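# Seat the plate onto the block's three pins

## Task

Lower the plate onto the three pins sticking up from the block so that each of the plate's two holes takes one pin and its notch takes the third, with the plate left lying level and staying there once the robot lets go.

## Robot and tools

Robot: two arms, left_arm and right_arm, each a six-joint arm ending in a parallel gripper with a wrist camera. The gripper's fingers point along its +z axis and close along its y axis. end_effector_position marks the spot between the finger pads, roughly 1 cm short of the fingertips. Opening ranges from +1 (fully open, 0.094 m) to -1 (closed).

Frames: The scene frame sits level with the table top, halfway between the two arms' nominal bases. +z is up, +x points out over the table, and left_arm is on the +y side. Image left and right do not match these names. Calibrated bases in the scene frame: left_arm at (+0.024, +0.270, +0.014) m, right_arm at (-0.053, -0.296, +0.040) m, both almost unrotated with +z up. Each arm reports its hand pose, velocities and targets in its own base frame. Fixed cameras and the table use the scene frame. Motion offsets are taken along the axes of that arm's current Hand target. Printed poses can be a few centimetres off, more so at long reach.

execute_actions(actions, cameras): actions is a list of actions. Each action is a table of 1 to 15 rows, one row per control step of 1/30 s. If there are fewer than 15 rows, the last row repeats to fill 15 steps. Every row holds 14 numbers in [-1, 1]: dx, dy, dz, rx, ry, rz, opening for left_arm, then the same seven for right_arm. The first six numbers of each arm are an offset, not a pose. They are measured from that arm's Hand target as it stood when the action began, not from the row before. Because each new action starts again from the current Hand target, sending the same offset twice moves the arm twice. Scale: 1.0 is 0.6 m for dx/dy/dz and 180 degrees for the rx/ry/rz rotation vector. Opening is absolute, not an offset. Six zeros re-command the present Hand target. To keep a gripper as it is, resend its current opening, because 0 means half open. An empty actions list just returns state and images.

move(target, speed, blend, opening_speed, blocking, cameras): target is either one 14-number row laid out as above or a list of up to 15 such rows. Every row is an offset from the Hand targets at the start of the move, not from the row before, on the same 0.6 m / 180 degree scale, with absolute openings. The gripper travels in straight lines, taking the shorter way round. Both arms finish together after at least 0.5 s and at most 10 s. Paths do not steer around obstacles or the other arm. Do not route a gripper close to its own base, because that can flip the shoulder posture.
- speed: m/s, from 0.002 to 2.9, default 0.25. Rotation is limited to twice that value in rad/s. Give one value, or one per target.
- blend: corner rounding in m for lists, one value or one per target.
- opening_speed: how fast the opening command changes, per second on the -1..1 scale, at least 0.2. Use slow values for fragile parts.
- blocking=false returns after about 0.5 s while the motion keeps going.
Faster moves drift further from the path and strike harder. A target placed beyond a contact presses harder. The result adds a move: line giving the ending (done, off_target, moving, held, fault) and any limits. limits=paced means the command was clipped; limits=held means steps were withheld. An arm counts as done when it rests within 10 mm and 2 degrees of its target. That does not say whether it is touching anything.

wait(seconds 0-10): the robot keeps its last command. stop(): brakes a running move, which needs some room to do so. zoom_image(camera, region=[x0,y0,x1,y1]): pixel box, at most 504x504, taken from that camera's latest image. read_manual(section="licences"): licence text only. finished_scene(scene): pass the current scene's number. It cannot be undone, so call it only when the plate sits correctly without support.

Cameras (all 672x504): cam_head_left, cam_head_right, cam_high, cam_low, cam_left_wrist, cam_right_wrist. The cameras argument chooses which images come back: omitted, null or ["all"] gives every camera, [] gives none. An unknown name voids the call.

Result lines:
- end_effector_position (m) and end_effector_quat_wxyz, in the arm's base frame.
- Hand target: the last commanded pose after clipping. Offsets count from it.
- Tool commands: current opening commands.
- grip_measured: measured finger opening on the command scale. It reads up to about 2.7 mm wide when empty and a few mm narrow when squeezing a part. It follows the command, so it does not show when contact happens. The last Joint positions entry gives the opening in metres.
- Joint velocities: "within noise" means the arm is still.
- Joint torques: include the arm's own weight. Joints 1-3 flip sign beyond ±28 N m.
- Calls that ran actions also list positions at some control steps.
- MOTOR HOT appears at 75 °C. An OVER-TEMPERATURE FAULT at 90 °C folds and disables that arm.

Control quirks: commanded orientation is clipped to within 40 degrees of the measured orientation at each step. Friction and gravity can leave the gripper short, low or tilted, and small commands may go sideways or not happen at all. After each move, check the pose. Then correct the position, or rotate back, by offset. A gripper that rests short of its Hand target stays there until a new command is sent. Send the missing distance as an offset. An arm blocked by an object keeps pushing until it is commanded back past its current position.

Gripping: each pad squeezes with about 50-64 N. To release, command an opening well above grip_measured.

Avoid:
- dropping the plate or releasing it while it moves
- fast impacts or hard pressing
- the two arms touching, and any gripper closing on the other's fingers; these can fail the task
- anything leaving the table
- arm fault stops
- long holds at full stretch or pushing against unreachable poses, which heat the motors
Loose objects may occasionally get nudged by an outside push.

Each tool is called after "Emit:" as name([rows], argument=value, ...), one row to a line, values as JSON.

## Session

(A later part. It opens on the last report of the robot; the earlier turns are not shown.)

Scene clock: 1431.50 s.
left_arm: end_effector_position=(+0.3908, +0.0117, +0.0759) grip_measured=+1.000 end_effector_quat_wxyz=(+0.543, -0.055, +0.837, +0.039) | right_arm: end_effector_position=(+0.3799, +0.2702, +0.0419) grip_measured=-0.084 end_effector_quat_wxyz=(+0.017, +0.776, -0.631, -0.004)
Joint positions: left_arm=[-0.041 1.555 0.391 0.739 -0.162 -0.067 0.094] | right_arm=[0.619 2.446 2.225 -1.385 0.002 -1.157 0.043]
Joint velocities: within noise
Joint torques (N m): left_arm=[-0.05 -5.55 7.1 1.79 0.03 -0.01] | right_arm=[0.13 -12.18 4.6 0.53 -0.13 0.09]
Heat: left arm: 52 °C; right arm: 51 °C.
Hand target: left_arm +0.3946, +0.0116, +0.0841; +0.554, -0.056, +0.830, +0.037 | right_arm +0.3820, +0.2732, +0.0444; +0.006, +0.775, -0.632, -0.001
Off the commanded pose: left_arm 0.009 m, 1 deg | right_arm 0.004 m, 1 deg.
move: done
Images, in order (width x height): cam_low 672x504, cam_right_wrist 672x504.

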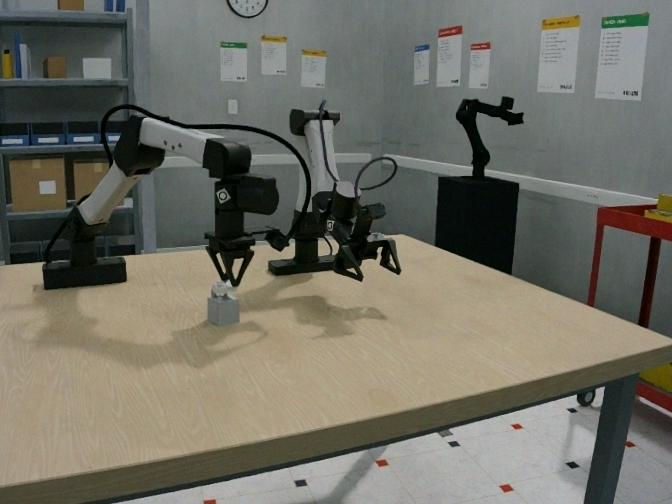

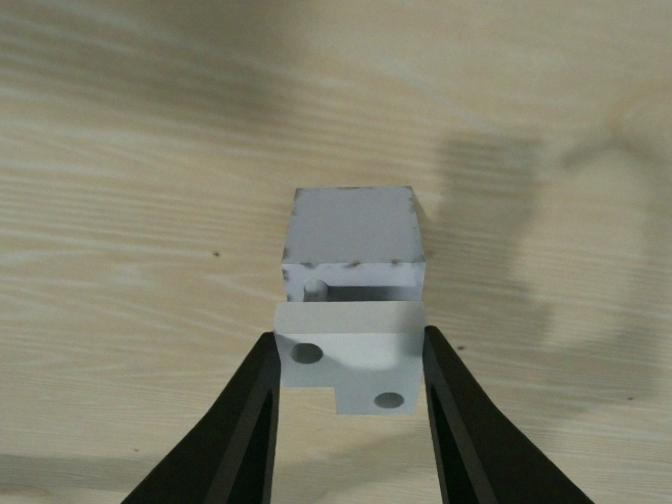

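Emit:
move(target=[0,0,0,0,0,0,1,0,0,0,0.0035,-0.0055,0,-0.25], speed=0.05, cameras=["cam_low","cam_right_wrist"])

Emit:
zoom_image(camera="cam_right_wrist", region=[180, 170, 500, 440])

Emit:
zoom_image(camera="cam_low", region=[190, 270, 250, 330])

Scene clock: 1446.90 s.
left_arm: end_effector_position=(+0.3908, +0.0117, +0.0759) grip_measured=+1.000 end_effector_quat_wxyz=(+0.543, -0.055, +0.837, +0.039) | right_arm: end_effector_position=(+0.3802, +0.2699, +0.0329) grip_measured=-0.084 end_effector_quat_wxyz=(+0.017, +0.775, -0.631, -0.004)
Joint positions: left_arm=[-0.041 1.555 0.391 0.739 -0.162 -0.067 0.094] | right_arm=[0.618 2.446 2.189 -1.349 0.002 -1.157 0.043]
Joint velocities: within noise
Joint torques (N m): left_arm=[-0.14 -5.52 7.02 1.78 0.02 0.03] | right_arm=[-0.31 -14.12 4.01 0.52 -0.21 0.03]
Heat: left arm: 52 °C; right arm: 54 °C.
Hand target: left_arm +0.3946, +0.0116, +0.0841; +0.554, -0.056, +0.830, +0.037 | right_arm +0.3820, +0.2731, +0.0444; -0.003, +0.775, -0.632, -0.004
Off the commanded pose: left_arm 0.009 m, 1 deg | right_arm 0.012 m, 2 deg.
move: off_target (right_arm)
Images, in order (width x height): cam_low 672x504, cam_right_wrist 672x504.

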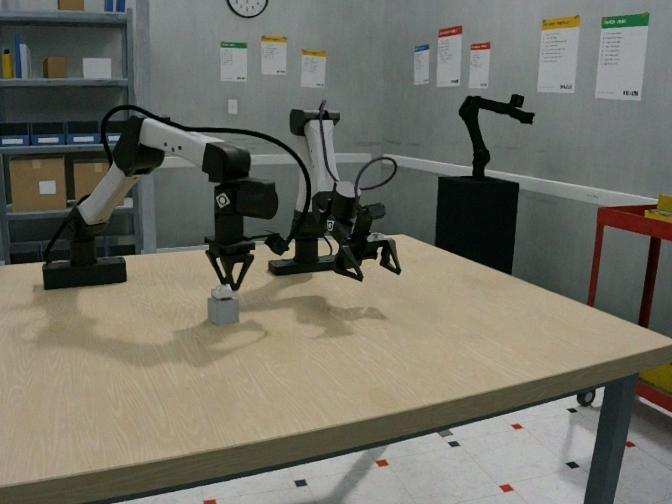

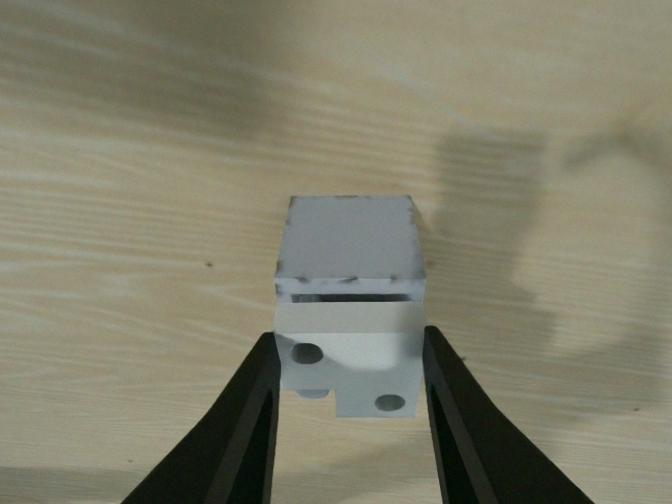

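Scaled by 1.575 from the camera's 672x504 image, which has a finer 960x720 frame.

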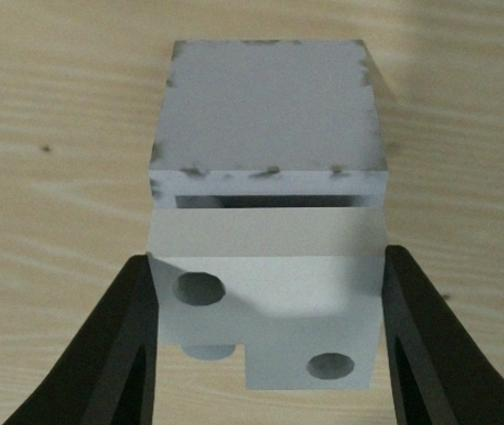

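Scaled by 8.400 from the camera's 672x504 image, which has a finer 960x720 frame.

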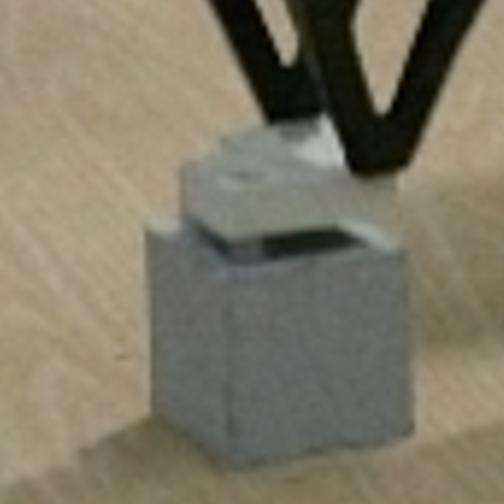

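Emit:
move(target=[0,0,0,0,0,0,1,-0.0028,0.0008,0,0.0054,-0.004,0.004,-0.25], speed=0.03, cameras=["cam_low","cam_right_wrist"])

Emit:
zoom_image(camera="cam_right_wrist", region=[180, 170, 500, 440])

Emit:
zoom_image(camera="cam_low", region=[190, 270, 250, 330])

Scene clock: 1496.87 s.
left_arm: end_effector_position=(+0.3908, +0.0117, +0.0759) grip_measured=+1.000 end_effector_quat_wxyz=(+0.543, -0.055, +0.837, +0.039) | right_arm: end_effector_position=(+0.3799, +0.2697, +0.0327) grip_measured=-0.084 end_effector_quat_wxyz=(+0.010, +0.774, -0.633, -0.002)
Joint positions: left_arm=[-0.041 1.555 0.391 0.739 -0.162 -0.067 0.094] | right_arm=[0.618 2.422 2.147 -1.315 0.002 -1.151 0.043]
Joint velocities: within noise
Joint torques (N m): left_arm=[-0.12 -5.49 7.16 1.78 0 -0.01] | right_arm=[-0.12 -14.15 3.82 0.59 -0.25 0.13]
Heat: left arm: 52 °C; right arm: 62 °C.
Hand target: left_arm +0.3946, +0.0116, +0.0841; +0.554, -0.056, +0.830, +0.037 | right_arm +0.3811, +0.2746, +0.0444; -0.014, +0.770, -0.637, -0.004
Off the commanded pose: left_arm 0.009 m, 1 deg | right_arm 0.013 m, 3 deg.
move: off_target (right_arm)
Images, in order (width x height): cam_low 672x504, cam_right_wrist 672x504.

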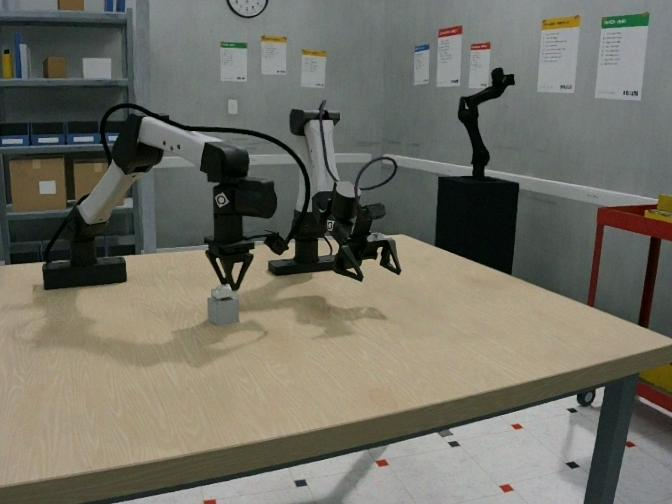

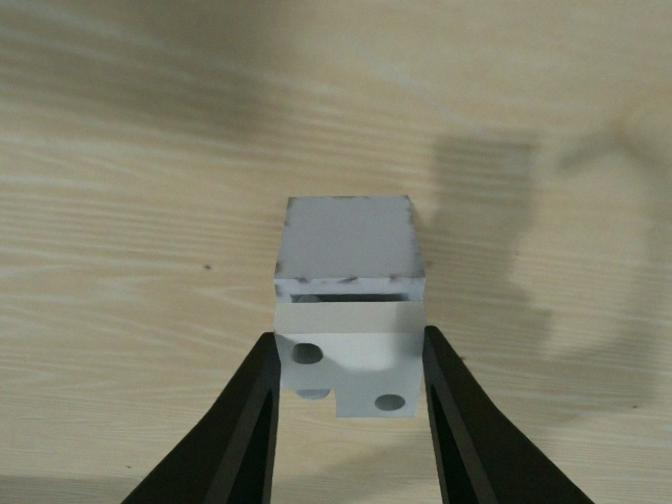

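Scaled by 1.575 from the camera's 672x504 image, which has a finer 960x720 frame.

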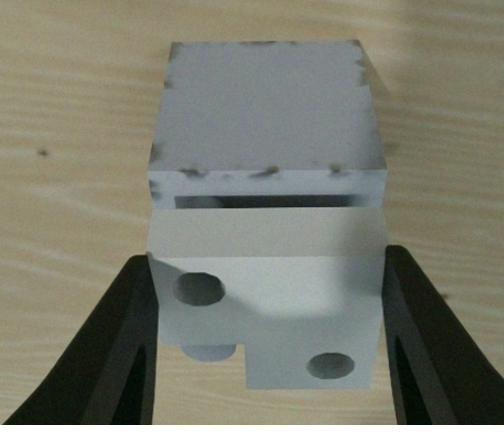

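Scaled by 8.400 from the camera's 672x504 image, which has a finer 960x720 frame.

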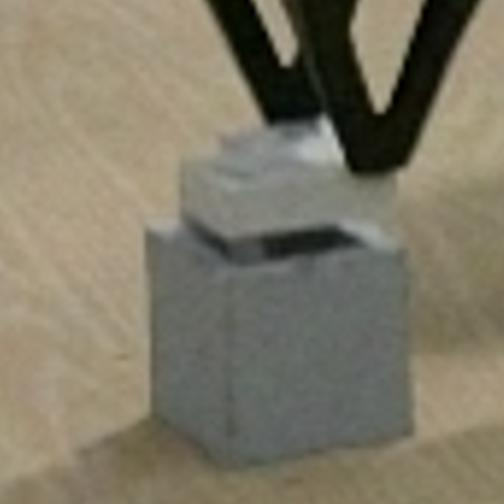

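Emit:
move(target=[0,0,0,0,0,0,1,-0.0022,0,0,0,0,0,-0.25], speed=0.03, cameras=[])

Scene clock: 1504.40 s.
left_arm: end_effector_position=(+0.3908, +0.0117, +0.0759) grip_measured=+1.000 end_effector_quat_wxyz=(+0.543, -0.055, +0.837, +0.039) | right_arm: end_effector_position=(+0.3799, +0.2697, +0.0327) grip_measured=-0.084 end_effector_quat_wxyz=(+0.010, +0.773, -0.634, -0.001)
Joint positions: left_arm=[-0.041 1.555 0.391 0.739 -0.162 -0.067 0.094] | right_arm=[0.618 2.422 2.147 -1.315 0.002 -1.149 0.043]
Joint velocities: within noise
Joint torques (N m): left_arm=[-0.06 -5.5 7.09 1.78 -0.01 -0.03] | right_arm=[0.12 -13.91 4.19 0.59 -0.27 0.12]
Heat: left arm: 52 °C; right arm: 64 °C.
Hand target: left_arm +0.3946, +0.0116, +0.0841; +0.554, -0.056, +0.830, +0.037 | right_arm +0.3809, +0.2760, +0.0445; -0.014, +0.771, -0.637, -0.004
Off the commanded pose: left_arm 0.009 m, 1 deg | right_arm 0.013 m, 3 deg.
move: off_target (right_arm)
No camera images: "cameras" was empty.

Emit:
move(target=[0,0,0,0,0,0,1,-0.0025,0,0,0,0,0,-0.25], speed=0.03, cameras=[])

Scene clock: 1507.33 s.
left_arm: end_effector_position=(+0.3908, +0.0117, +0.0759) grip_measured=+1.000 end_effector_quat_wxyz=(+0.543, -0.055, +0.837, +0.039) | right_arm: end_effector_position=(+0.3799, +0.2697, +0.0327) grip_measured=-0.084 end_effector_quat_wxyz=(+0.010, +0.772, -0.636, -0.001)
Joint positions: left_arm=[-0.041 1.555 0.391 0.739 -0.162 -0.067 0.094] | right_arm=[0.618 2.422 2.147 -1.315 0.002 -1.146 0.043]
Joint velocities: within noise
Joint torques (N m): left_arm=[-0.06 -5.56 7.05 1.79 0.03 -0.02] | right_arm=[0.44 -13.74 4.57 0.57 -0.26 0.12]
Heat: left arm: 52 °C; right arm: 65 °C.
Hand target: left_arm +0.3946, +0.0116, +0.0841; +0.554, -0.056, +0.830, +0.037 | right_arm +0.3806, +0.2774, +0.0445; -0.014, +0.770, -0.637, -0.004
Off the commanded pose: left_arm 0.009 m, 1 deg | right_arm 0.014 m, 3 deg.
move: off_target (right_arm)
No camera images: "cameras" was empty.

Emit:
move(target=[0,0,0,0,0,0,1,-0.0045,0,0,0,0,0,-0.25], speed=0.03, cameras=["cam_low","cam_right_wrist"])

Emit:
zoom_image(camera="cam_right_wrist", region=[180, 170, 500, 440])

Scene clock: 1513.37 s.
left_arm: end_effector_position=(+0.3908, +0.0117, +0.0759) grip_measured=+1.000 end_effector_quat_wxyz=(+0.543, -0.055, +0.837, +0.039) | right_arm: end_effector_position=(+0.3799, +0.2697, +0.0327) grip_measured=-0.084 end_effector_quat_wxyz=(+0.010, +0.770, -0.638, -0.001)
Joint positions: left_arm=[-0.041 1.555 0.391 0.739 -0.162 -0.067 0.094] | right_arm=[0.618 2.422 2.147 -1.315 0.002 -1.141 0.043]
Joint velocities: within noise
Joint torques (N m): left_arm=[-0.08 -5.52 7.12 1.79 -0.03 -0.01] | right_arm=[0.95 -13.23 5.27 0.53 -0.28 0.14]
Heat: left arm: 52 °C; right arm: 65 °C.
Hand target: left_arm +0.3946, +0.0116, +0.0841; +0.554, -0.056, +0.830, +0.037 | right_arm +0.3801, +0.2801, +0.0446; -0.014, +0.771, -0.637, -0.004
Off the commanded pose: left_arm 0.009 m, 1 deg | right_arm 0.016 m, 3 deg.
move: off_target (right_arm)
Images, in order (width x height): cam_low 672x504, cam_right_wrist 672x504.

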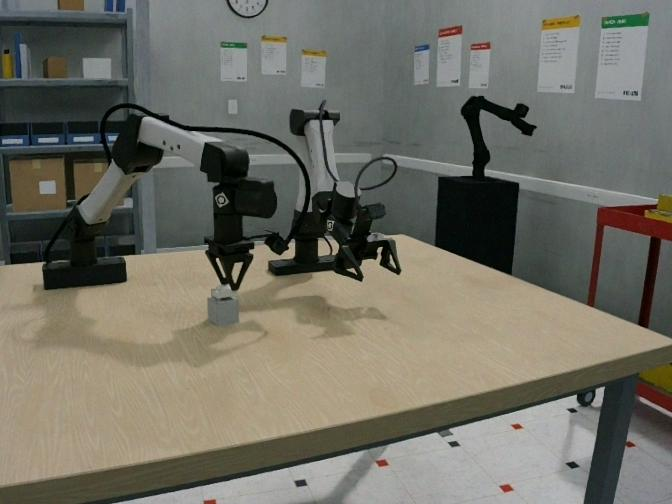

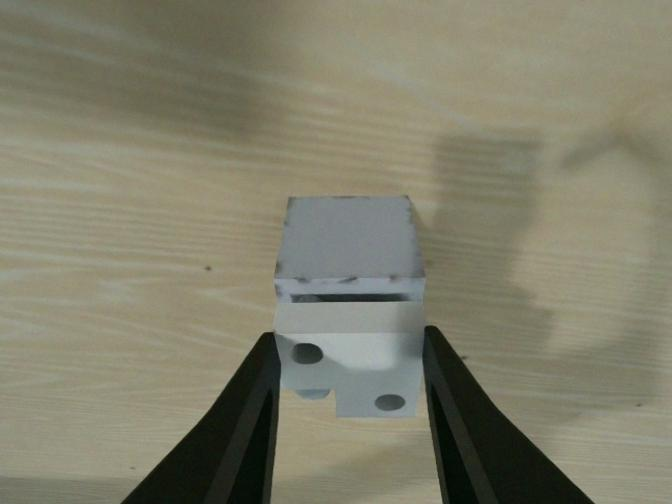

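Scaled by 1.575 from the camera's 672x504 image, which has a finer 960x720 frame.

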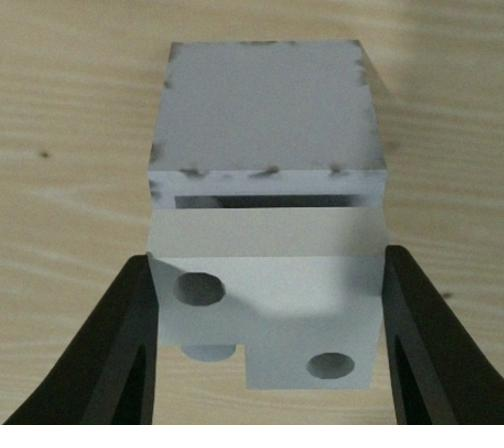

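Emit:
move([
  [0,0,0,0,0,0,1,0.017,0.0036,-0.126,0,0,0,-0.25],
  [0,0,0,0,0,0,1,0.0543,0.0753,-0.126,0,0,0,-0.25],
  [0,0,0,0,0,0,1,0.0093,0.0004,-0.076,0,0,0,-0.25],
  [0,0,0,0,0,0,1,0.0093,0.0004,0,0,0,0,-0.25],
], speed=0.12, blend=[0.015,0.005,0.015,0], cameras=["cam_low","cam_right_wrist"])

Emit:
zoom_image(camera="cam_right_wrist", region=[180, 170, 500, 440])

Emit:
zoom_image(camera="cam_low", region=[190, 270, 250, 330])

Scene clock: 1561.47 s.
left_arm: end_effector_position=(+0.3908, +0.0117, +0.0759) grip_measured=+1.000 end_effector_quat_wxyz=(+0.543, -0.055, +0.837, +0.039) | right_arm: end_effector_position=(+0.3816, +0.2682, +0.0488) grip_measured=-0.084 end_effector_quat_wxyz=(-0.008, +0.770, -0.638, +0.001)
Joint positions: left_arm=[-0.041 1.555 0.391 0.739 -0.162 -0.067 0.094] | right_arm=[0.612 2.376 2.128 -1.307 -0.002 -1.146 0.043]
Joint velocities: within noise
Joint torques (N m): left_arm=[-0.08 -5.53 7.13 1.81 -0.02 0.01] | right_arm=[0.44 -10.61 4.86 0.59 -0.22 0.1]
Heat: left arm: 53 °C; right arm: 67 °C.
Hand target: left_arm +0.3946, +0.0116, +0.0841; +0.554, -0.056, +0.830, +0.037 | right_arm +0.3810, +0.2746, +0.0446; -0.014, +0.770, -0.637, -0.004
Off the commanded pose: left_arm 0.009 m, 1 deg | right_arm 0.008 m, 1 deg.
move: done
Images, in order (width x height): cam_low 672x504, cam_right_wrist 672x504.

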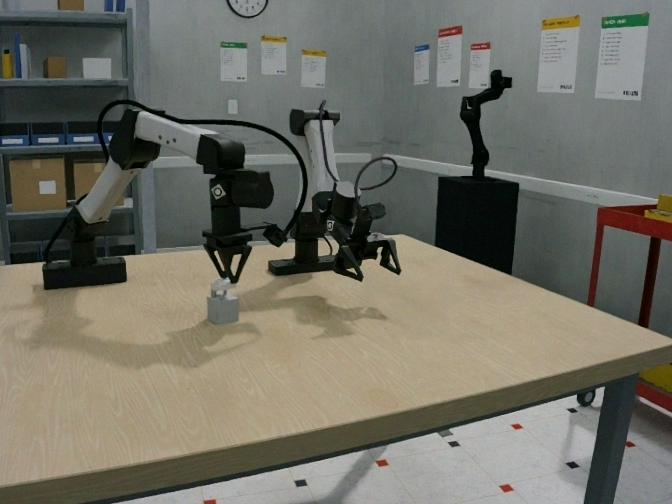

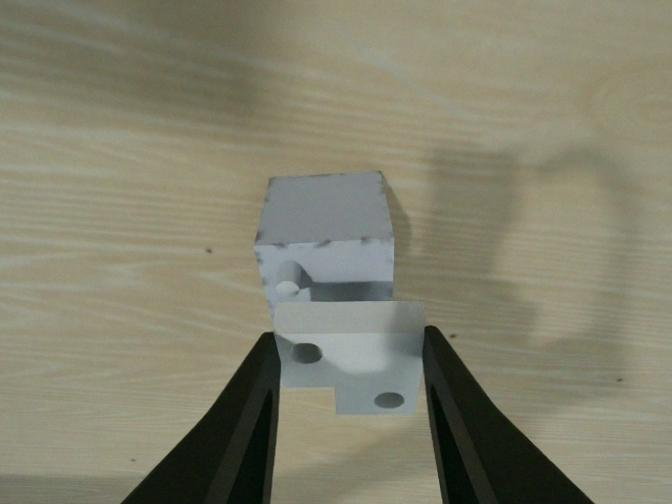

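Scaled by 1.575 from the camera's 672x504 image, which has a finer 960x720 frame.

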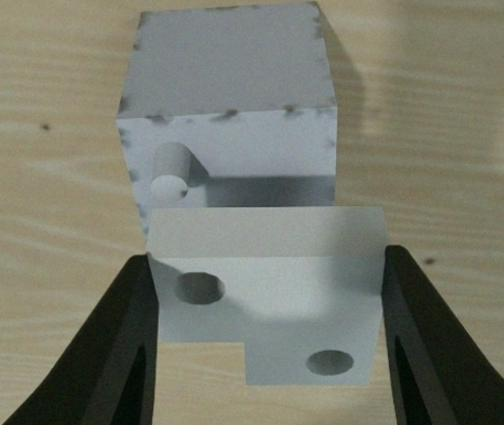

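Scaled by 8.400 from the camera's 672x504 image, which has a finer 960x720 frame.

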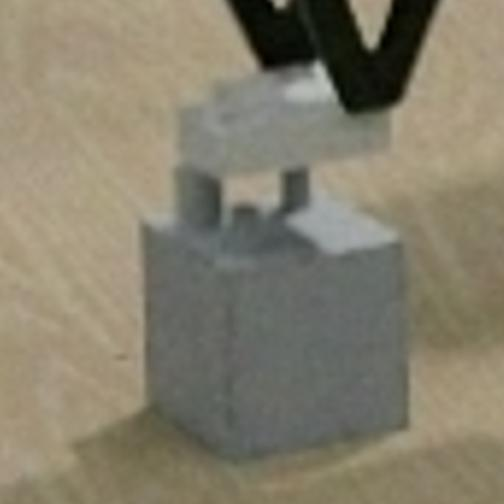

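Emit:
move([
  [0,0,0,0,0,0,1,0,0,-0.1,0,0,0,-0.25],
  [0,0,0,0,0,0,1,0.0402,0.0845,-0.1,-0.006,0.001,-0.015,-0.25],
  [0,0,0,0,0,0,1,-0.0048,0.0096,-0.06,-0.006,0.001,-0.015,-0.25],
  [0,0,0,0,0,0,1,-0.0048,0.0096,0,-0.006,0.001,-0.015,-0.25],
], speed=0.12, blend=[0.015,0.005,0.015,0], cameras=["cam_low","cam_right_wrist"])

Emit:
zoom_image(camera="cam_right_wrist", region=[180, 170, 500, 440])

Emit:
zoom_image(camera="cam_low", region=[190, 270, 250, 330])

Scene clock: 1624.23 s.
left_arm: end_effector_position=(+0.3908, +0.0117, +0.0759) grip_measured=+1.000 end_effector_quat_wxyz=(+0.543, -0.055, +0.837, +0.039) | right_arm: end_effector_position=(+0.3755, +0.2707, +0.0502) grip_measured=-0.084 end_effector_quat_wxyz=(-0.001, +0.784, -0.621, -0.001)
Joint positions: left_arm=[-0.041 1.555 0.391 0.739 -0.162 -0.067 0.094] | right_arm=[0.623 2.376 2.134 -1.327 -0.003 -1.179 0.043]
Joint velocities: within noise
Joint torques (N m): left_arm=[-0.05 -5.52 7.04 1.76 0 0.01] | right_arm=[0.32 -10.3 4.89 0.6 -0.25 0.03]
Heat: left arm: 53 °C; right arm: 66 °C.
Hand target: left_arm +0.3946, +0.0116, +0.0841; +0.554, -0.056, +0.830, +0.037 | right_arm +0.3747, +0.2764, +0.0444; -0.006, +0.785, -0.619, -0.008
Off the commanded pose: left_arm 0.009 m, 1 deg | right_arm 0.008 m, 1 deg.
move: done
Images, in order (width x height): cam_low 672x504, cam_right_wrist 672x504.

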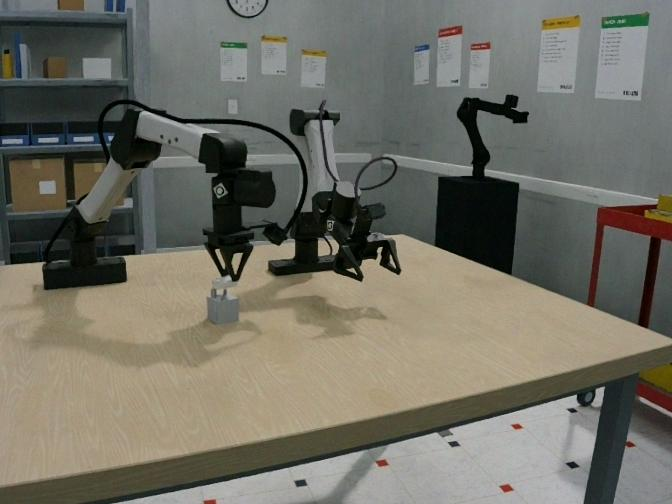

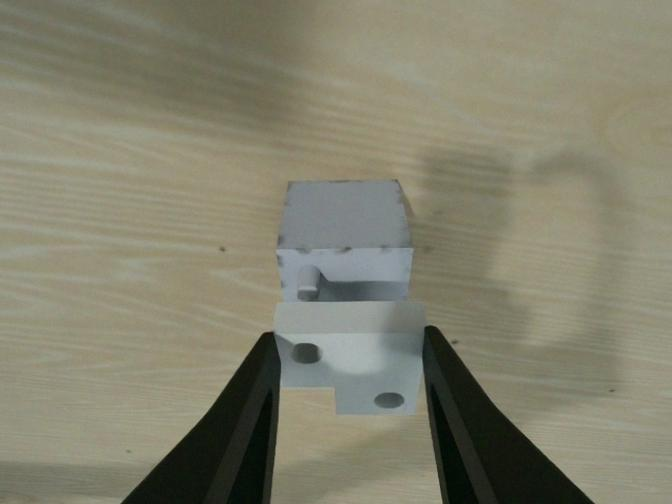

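Scaled by 1.575 from the camera's 672x504 image, which has a finer 960x720 frame.

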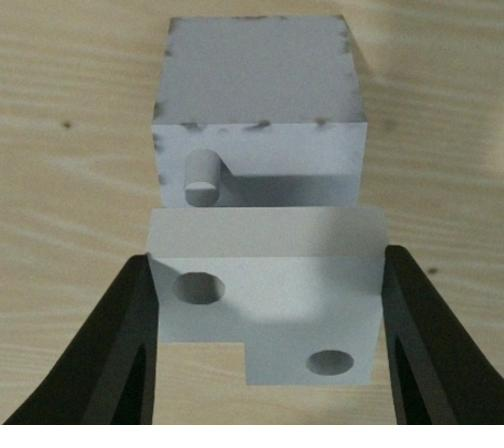

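Scaled by 8.400 from the camera's 672x504 image, which has a finer 960x720 frame.

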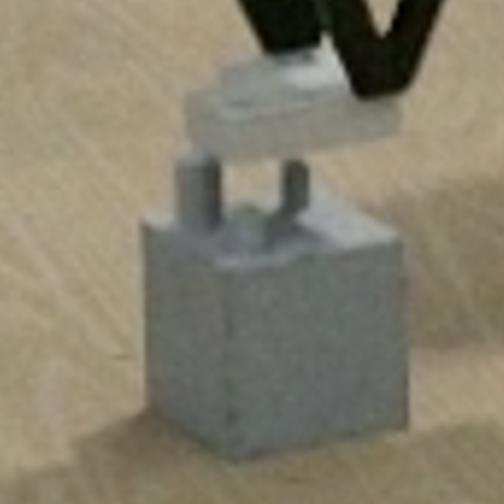

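Emit:
move(target=[0,0,0,0,0,0,1,0,0.002,0.014,0,0,0,-0.25], speed=0.03, cameras=["cam_low","cam_right_wrist"])

Emit:
zoom_image(camera="cam_right_wrist", region=[180, 170, 500, 440])

Emit:
zoom_image(camera="cam_low", region=[190, 270, 250, 330])

Scene clock: 1659.30 s.
left_arm: end_effector_position=(+0.3908, +0.0117, +0.0759) grip_measured=+1.000 end_effector_quat_wxyz=(+0.543, -0.055, +0.837, +0.039) | right_arm: end_effector_position=(+0.3747, +0.2701, +0.0404) grip_measured=-0.084 end_effector_quat_wxyz=(+0.000, +0.784, -0.621, -0.002)
Joint positions: left_arm=[-0.041 1.555 0.391 0.739 -0.162 -0.067 0.094] | right_arm=[0.623 2.376 2.095 -1.292 -0.003 -1.179 0.043]
Joint velocities: within noise
Joint torques (N m): left_arm=[-0.09 -5.57 7.09 1.79 0 -0.01] | right_arm=[0.49 -10.69 4.83 0.58 -0.24 0.03]
Heat: left arm: 53 °C; right arm: 65 °C.
Hand target: left_arm +0.3946, +0.0116, +0.0841; +0.554, -0.056, +0.830, +0.037 | right_arm +0.3734, +0.2763, +0.0360; -0.006, +0.785, -0.619, -0.008
Off the commanded pose: left_arm 0.009 m, 1 deg | right_arm 0.008 m, 1 deg.
move: done
Images, in order (width x height): cam_low 672x504, cam_right_wrist 672x504.

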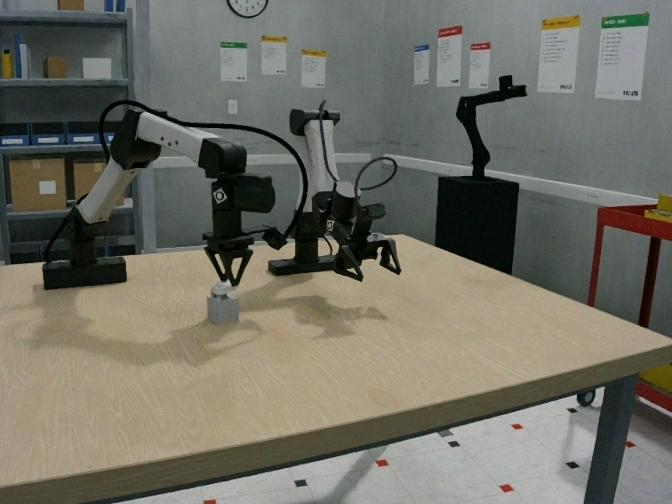

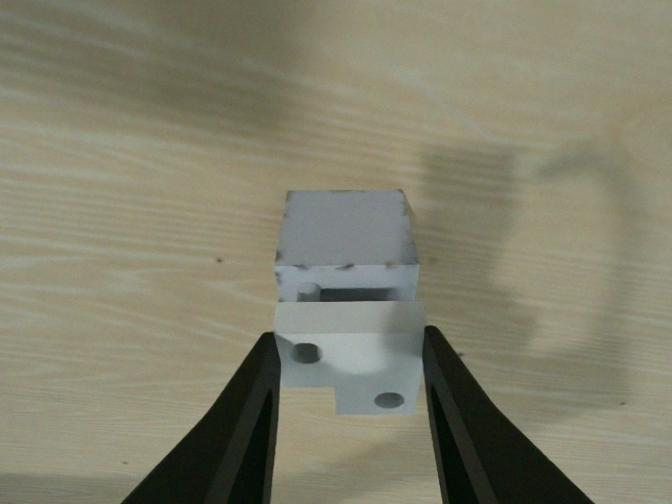

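Scaled by 1.575 from the camera's 672x504 image, which has a finer 960x720 frame.

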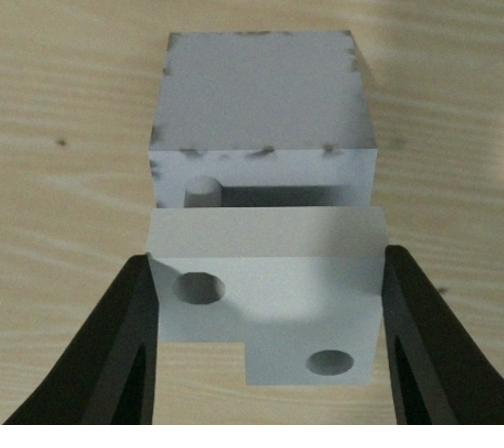

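Scaled by 8.400 from the camera's 672x504 image, which has a finer 960x720 frame.

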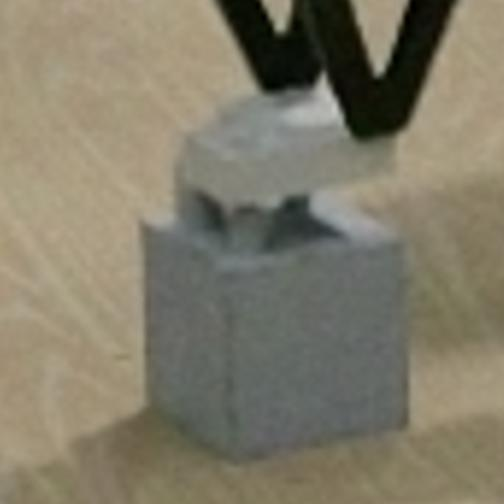

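Emit:
move(target=[0,0,0,0,0,0,1,-0.0044,0.0027,0,0,0,0,-0.25], speed=0.05, cameras=[])

Scene clock: 1673.10 s.
left_arm: end_effector_position=(+0.3908, +0.0117, +0.0759) grip_measured=+1.000 end_effector_quat_wxyz=(+0.543, -0.055, +0.837, +0.039) | right_arm: end_effector_position=(+0.3730, +0.2732, +0.0404) grip_measured=-0.084 end_effector_quat_wxyz=(-0.001, +0.786, -0.618, -0.001)
Joint positions: left_arm=[-0.041 1.555 0.391 0.739 -0.162 -0.067 0.094] | right_arm=[0.631 2.376 2.095 -1.29 -0.003 -1.177 0.043]
Joint velocities: within noise
Joint torques (N m): left_arm=[-0.09 -5.55 7.1 1.8 -0.02 0.01] | right_arm=[0.36 -10.86 4.44 0.6 -0.25 0.04]
Heat: left arm: 53 °C; right arm: 65 °C.
Hand target: left_arm +0.3946, +0.0116, +0.0841; +0.554, -0.056, +0.830, +0.037 | right_arm +0.3713, +0.2785, +0.0361; -0.006, +0.785, -0.619, -0.008
Off the commanded pose: left_arm 0.009 m, 1 deg | right_arm 0.007 m, 1 deg.
move: done
No camera images: "cameras" was empty.

Emit:
wait(seconds=0.3, cameras=["cam_low","cam_right_wrist"])

Emit:
zoom_image(camera="cam_right_wrist", region=[180, 170, 500, 440])

Emit:
zoom_image(camera="cam_low", region=[190, 270, 250, 330])

Scene clock: 1677.77 s.
left_arm: end_effector_position=(+0.3908, +0.0117, +0.0759) grip_measured=+1.000 end_effector_quat_wxyz=(+0.543, -0.055, +0.837, +0.039) | right_arm: end_effector_position=(+0.3731, +0.2733, +0.0404) grip_measured=-0.084 end_effector_quat_wxyz=(-0.001, +0.786, -0.619, -0.001)
Joint positions: left_arm=[-0.041 1.555 0.391 0.739 -0.162 -0.067 0.094] | right_arm=[0.631 2.376 2.095 -1.289 -0.003 -1.176 0.043]
Joint velocities: within noise
Joint torques (N m): left_arm=[-0.09 -5.57 7.09 1.79 0.01 -0.01] | right_arm=[0.31 -10.76 4.4 0.58 -0.25 0.05]
Heat: left arm: 53 °C; right arm: 65 °C.
Hand target: left_arm +0.3946, +0.0116, +0.0841; +0.554, -0.056, +0.830, +0.037 | right_arm +0.3713, +0.2785, +0.0361; -0.006, +0.785, -0.619, -0.008
Tool commands: left_gripper/opening=+1.0 right_gripper/opening=-0.25
Off the commanded pose: left_arm 0.009 m, 1 deg | right_arm 0.007 m, 1 deg.
wait: 0.30 s; at rest from the start
Images, in order (width x height): cam_low 672x504, cam_right_wrist 672x504.

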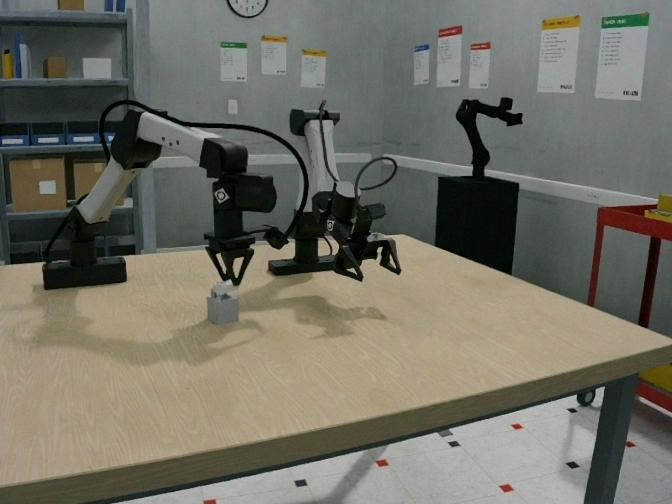

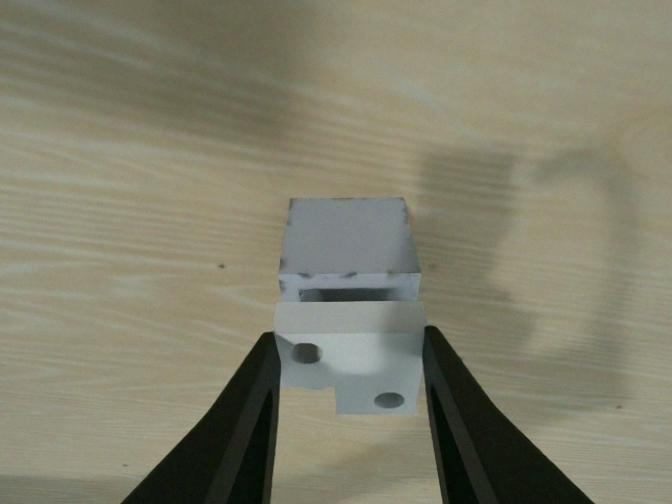

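Scaled by 1.575 from the camera's 672x504 image, which has a finer 960x720 frame.

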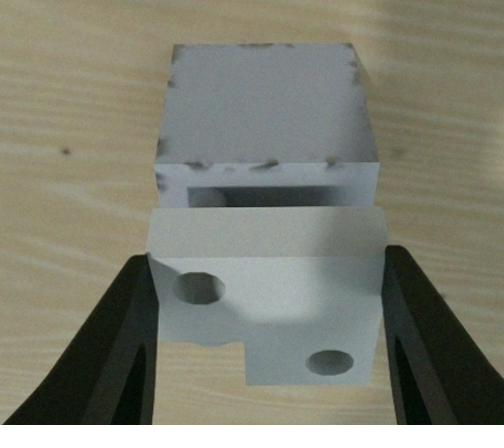

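Scaled by 8.400 from the camera's 672x504 image, which has a finer 960x720 frame.

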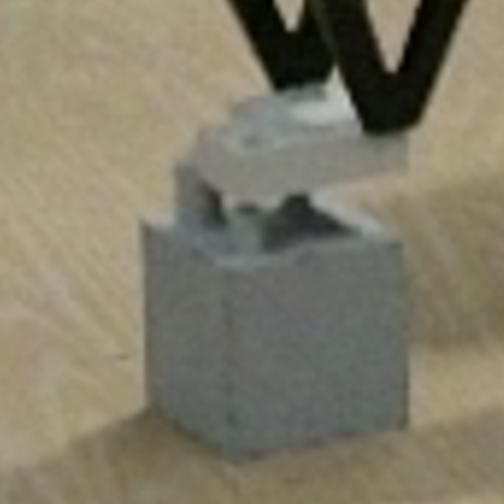

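Emit:
zoom_image(camera="cam_low", region=[203, 276, 243, 306])

Scaled by 12.600 from the camera's 672x504 image, which has a finer 960x720 frame.

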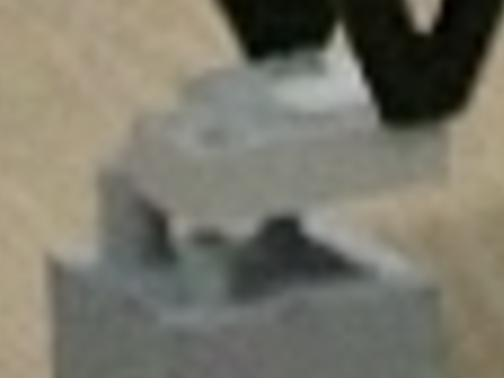

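Emit:
move(target=[0,0,0,0,0,0,1,0.002,0,0.012,0,0,0,-0.25], speed=0.03, cameras=["cam_low","cam_right_wrist"])

Emit:
zoom_image(camera="cam_right_wrist", region=[180, 170, 500, 440])

Emit:
zoom_image(camera="cam_low", region=[203, 276, 243, 306])

Scene clock: 1728.50 s.
left_arm: end_effector_position=(+0.3908, +0.0117, +0.0759) grip_measured=+1.000 end_effector_quat_wxyz=(+0.543, -0.055, +0.837, +0.039) | right_arm: end_effector_position=(+0.3719, +0.2724, +0.0352) grip_measured=-0.084 end_effector_quat_wxyz=(+0.002, +0.786, -0.619, -0.002)
Joint positions: left_arm=[-0.041 1.555 0.391 0.739 -0.162 -0.067 0.094] | right_arm=[0.631 2.376 2.074 -1.274 -0.003 -1.176 0.043]
Joint velocities: within noise
Joint torques (N m): left_arm=[-0.12 -5.57 7.06 1.78 0.01 0.01] | right_arm=[0.14 -10.71 3.93 0.7 -0.28 0.06]
Heat: left arm: 53 °C; right arm: 66 °C.
Hand target: left_arm +0.3946, +0.0116, +0.0841; +0.554, -0.056, +0.830, +0.037 | right_arm +0.3715, +0.2775, +0.0289; -0.006, +0.785, -0.619, -0.008
Off the commanded pose: left_arm 0.009 m, 1 deg | right_arm 0.008 m, 1 deg.
move: done
Images, in order (width x height): cam_low 672x504, cam_right_wrist 672x504.

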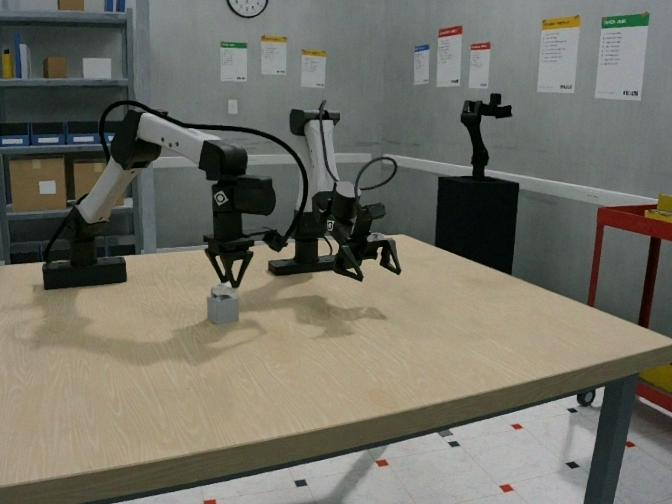

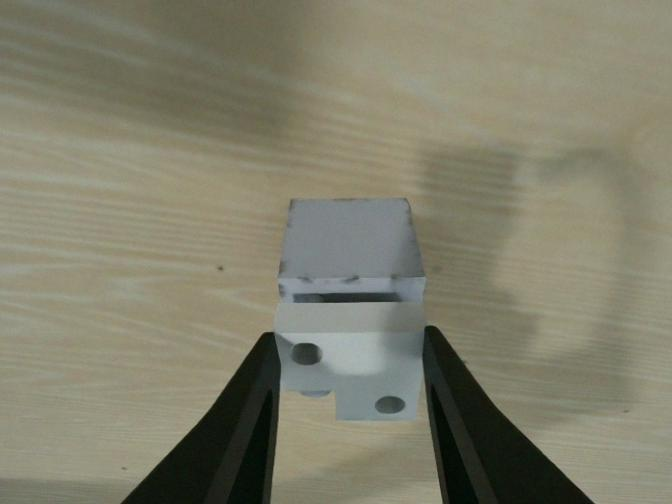

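Scaled by 1.575 from the camera's 672x504 image, which has a finer 960x720 frame.

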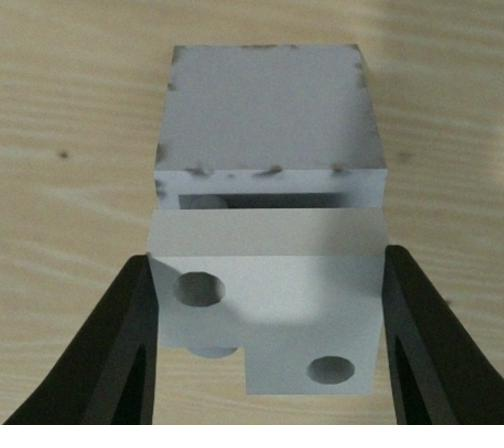

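Scaled by 12.600 from the camera's 672x504 image, which has a finer 960x720 frame.

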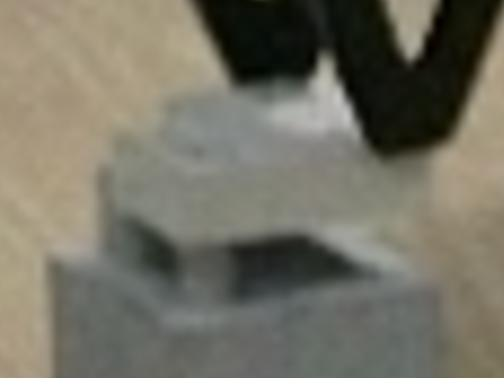

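Emit:
move([
  [0,0,0,0,0,0,1,0,0,-0.012,0,0,0,-0.25],
  [0,0,0,0,0,0,1,-0.003,0,-0.012,0,0,0,-0.25],
], speed=0.04, cameras=["cam_low","cam_right_wrist"])

Emit:
zoom_image(camera="cam_right_wrist", region=[180, 170, 500, 440])

Emit:
zoom_image(camera="cam_low", region=[203, 276, 243, 306])

Scene clock: 1766.50 s.
left_arm: end_effector_position=(+0.3908, +0.0117, +0.0759) grip_measured=+1.000 end_effector_quat_wxyz=(+0.543, -0.055, +0.837, +0.039) | right_arm: end_effector_position=(+0.3719, +0.2724, +0.0352) grip_measured=-0.084 end_effector_quat_wxyz=(+0.002, +0.786, -0.619, -0.002)
Joint positions: left_arm=[-0.041 1.555 0.391 0.739 -0.162 -0.067 0.094] | right_arm=[0.631 2.376 2.074 -1.274 -0.003 -1.176 0.043]
Joint velocities: within noise
Joint torques (N m): left_arm=[-0.14 -5.52 7.15 1.76 0 0] | right_arm=[0.39 -10.88 6.04 0.42 -0.3 0.1]
Heat: left arm: 53 °C; right arm: 66 °C.
Hand target: left_arm +0.3946, +0.0116, +0.0841; +0.554, -0.056, +0.830, +0.037 | right_arm +0.3711, +0.2791, +0.0361; -0.006, +0.785, -0.619, -0.008
Off the commanded pose: left_arm 0.009 m, 1 deg | right_arm 0.007 m, 1 deg.
move: done
Images, in order (width x height): cam_low 672x504, cam_right_wrist 672x504.

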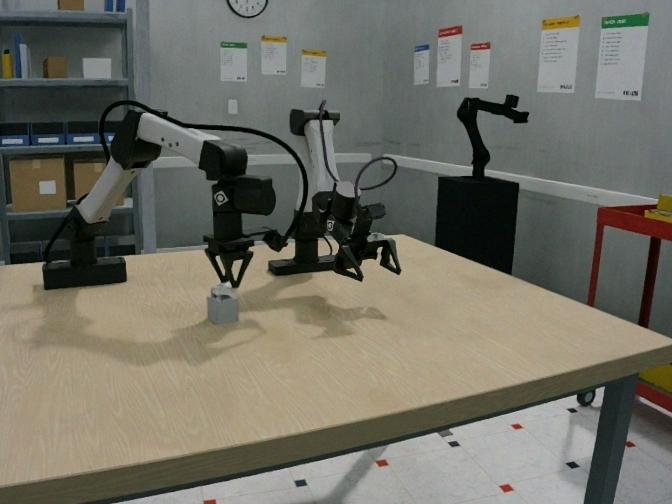

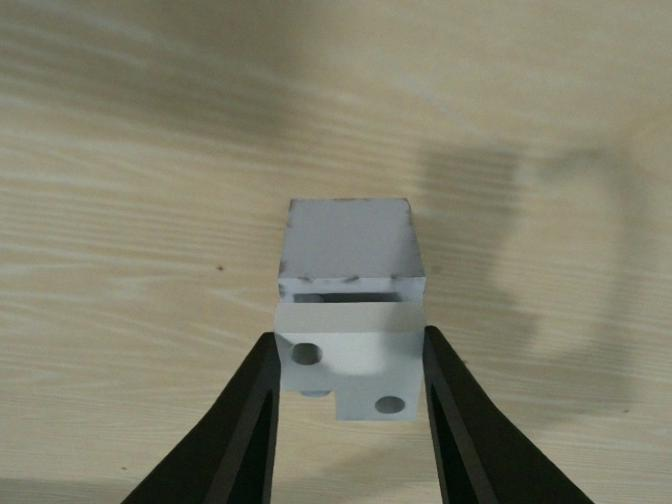

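Scaled by 1.575 from the camera's 672x504 image, which has a finer 960x720 frame.

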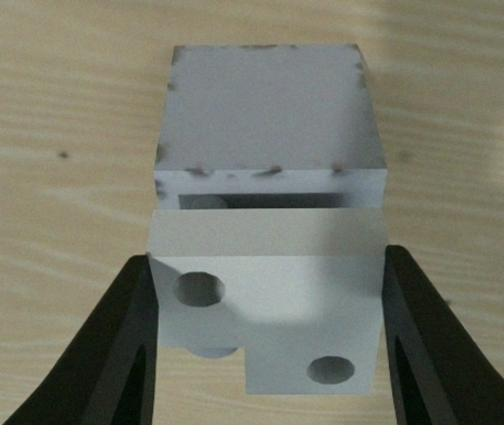

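Scaled by 12.600 from the camera's 672x504 image, which has a finer 960x720 frame.

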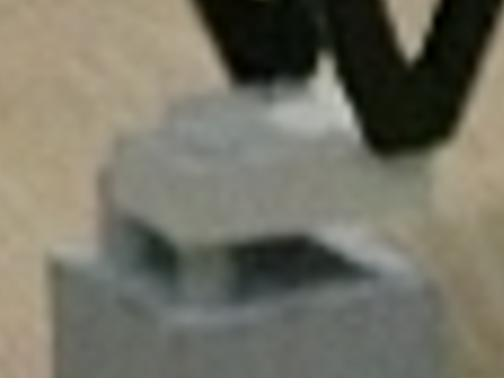

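Emit:
move(target=[0,0,0,0,0,0,1,-0.002,0,-0.010,0,0,0,-0.25], speed=0.06, cameras=["cam_low","cam_right_wrist"])

Emit:
zoom_image(camera="cam_right_wrist", region=[180, 170, 500, 440])

Emit:
zoom_image(camera="cam_low", region=[203, 276, 243, 306])

Scene clock: 1772.70 s.
left_arm: end_effector_position=(+0.3908, +0.0117, +0.0759) grip_measured=+1.000 end_effector_quat_wxyz=(+0.543, -0.055, +0.837, +0.039) | right_arm: end_effector_position=(+0.3718, +0.2722, +0.0357) grip_measured=-0.084 end_effector_quat_wxyz=(+0.002, +0.785, -0.619, -0.002)
Joint positions: left_arm=[-0.041 1.555 0.391 0.739 -0.162 -0.067 0.094] | right_arm=[0.631 2.376 2.076 -1.276 -0.002 -1.176 0.043]
Joint velocities: within noise
Joint torques (N m): left_arm=[-0.08 -5.49 7.12 1.78 -0.02 0.02] | right_arm=[0.69 -10.85 7.73 0.24 -0.28 0.09]
Heat: left arm: 53 °C; right arm: 66 °C.
Hand target: left_arm +0.3946, +0.0116, +0.0841; +0.554, -0.056, +0.830, +0.037 | right_arm +0.3709, +0.2801, +0.0421; -0.006, +0.785, -0.619, -0.008
Off the commanded pose: left_arm 0.009 m, 1 deg | right_arm 0.010 m, 1 deg.
move: done
Images, in order (width x height): cam_low 672x504, cam_right_wrist 672x504.

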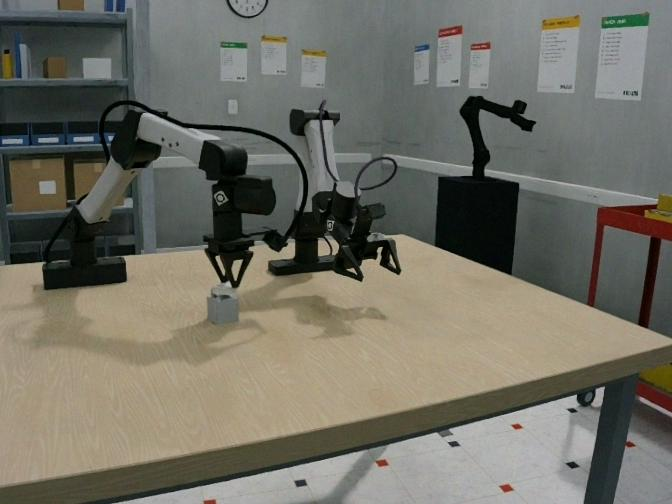

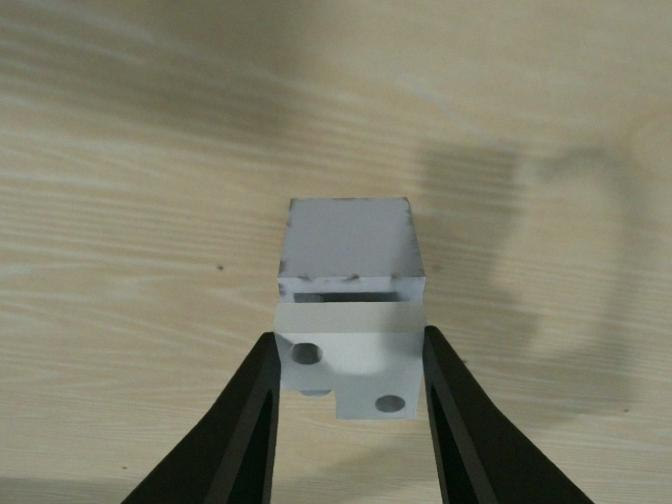

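Scaled by 1.575 from the camera's 672x504 image, which has a finer 960x720 frame.

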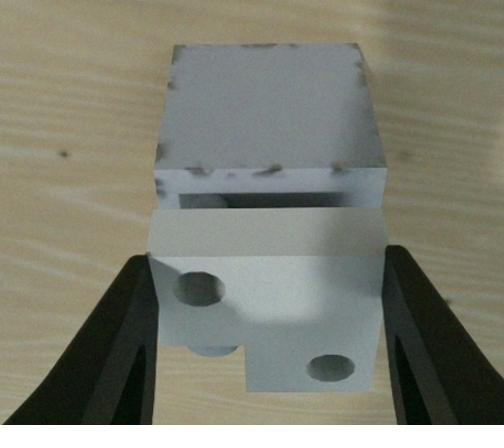

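Scaled by 12.600 from the camera's 672x504 image, which has a finer 960x720 frame.

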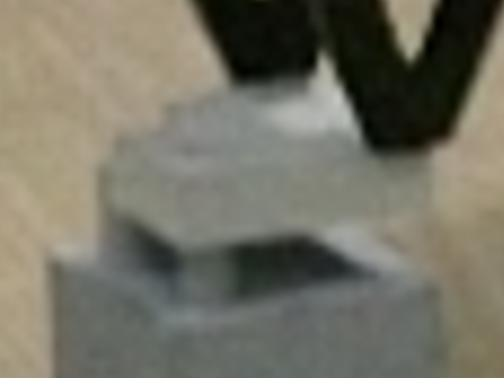

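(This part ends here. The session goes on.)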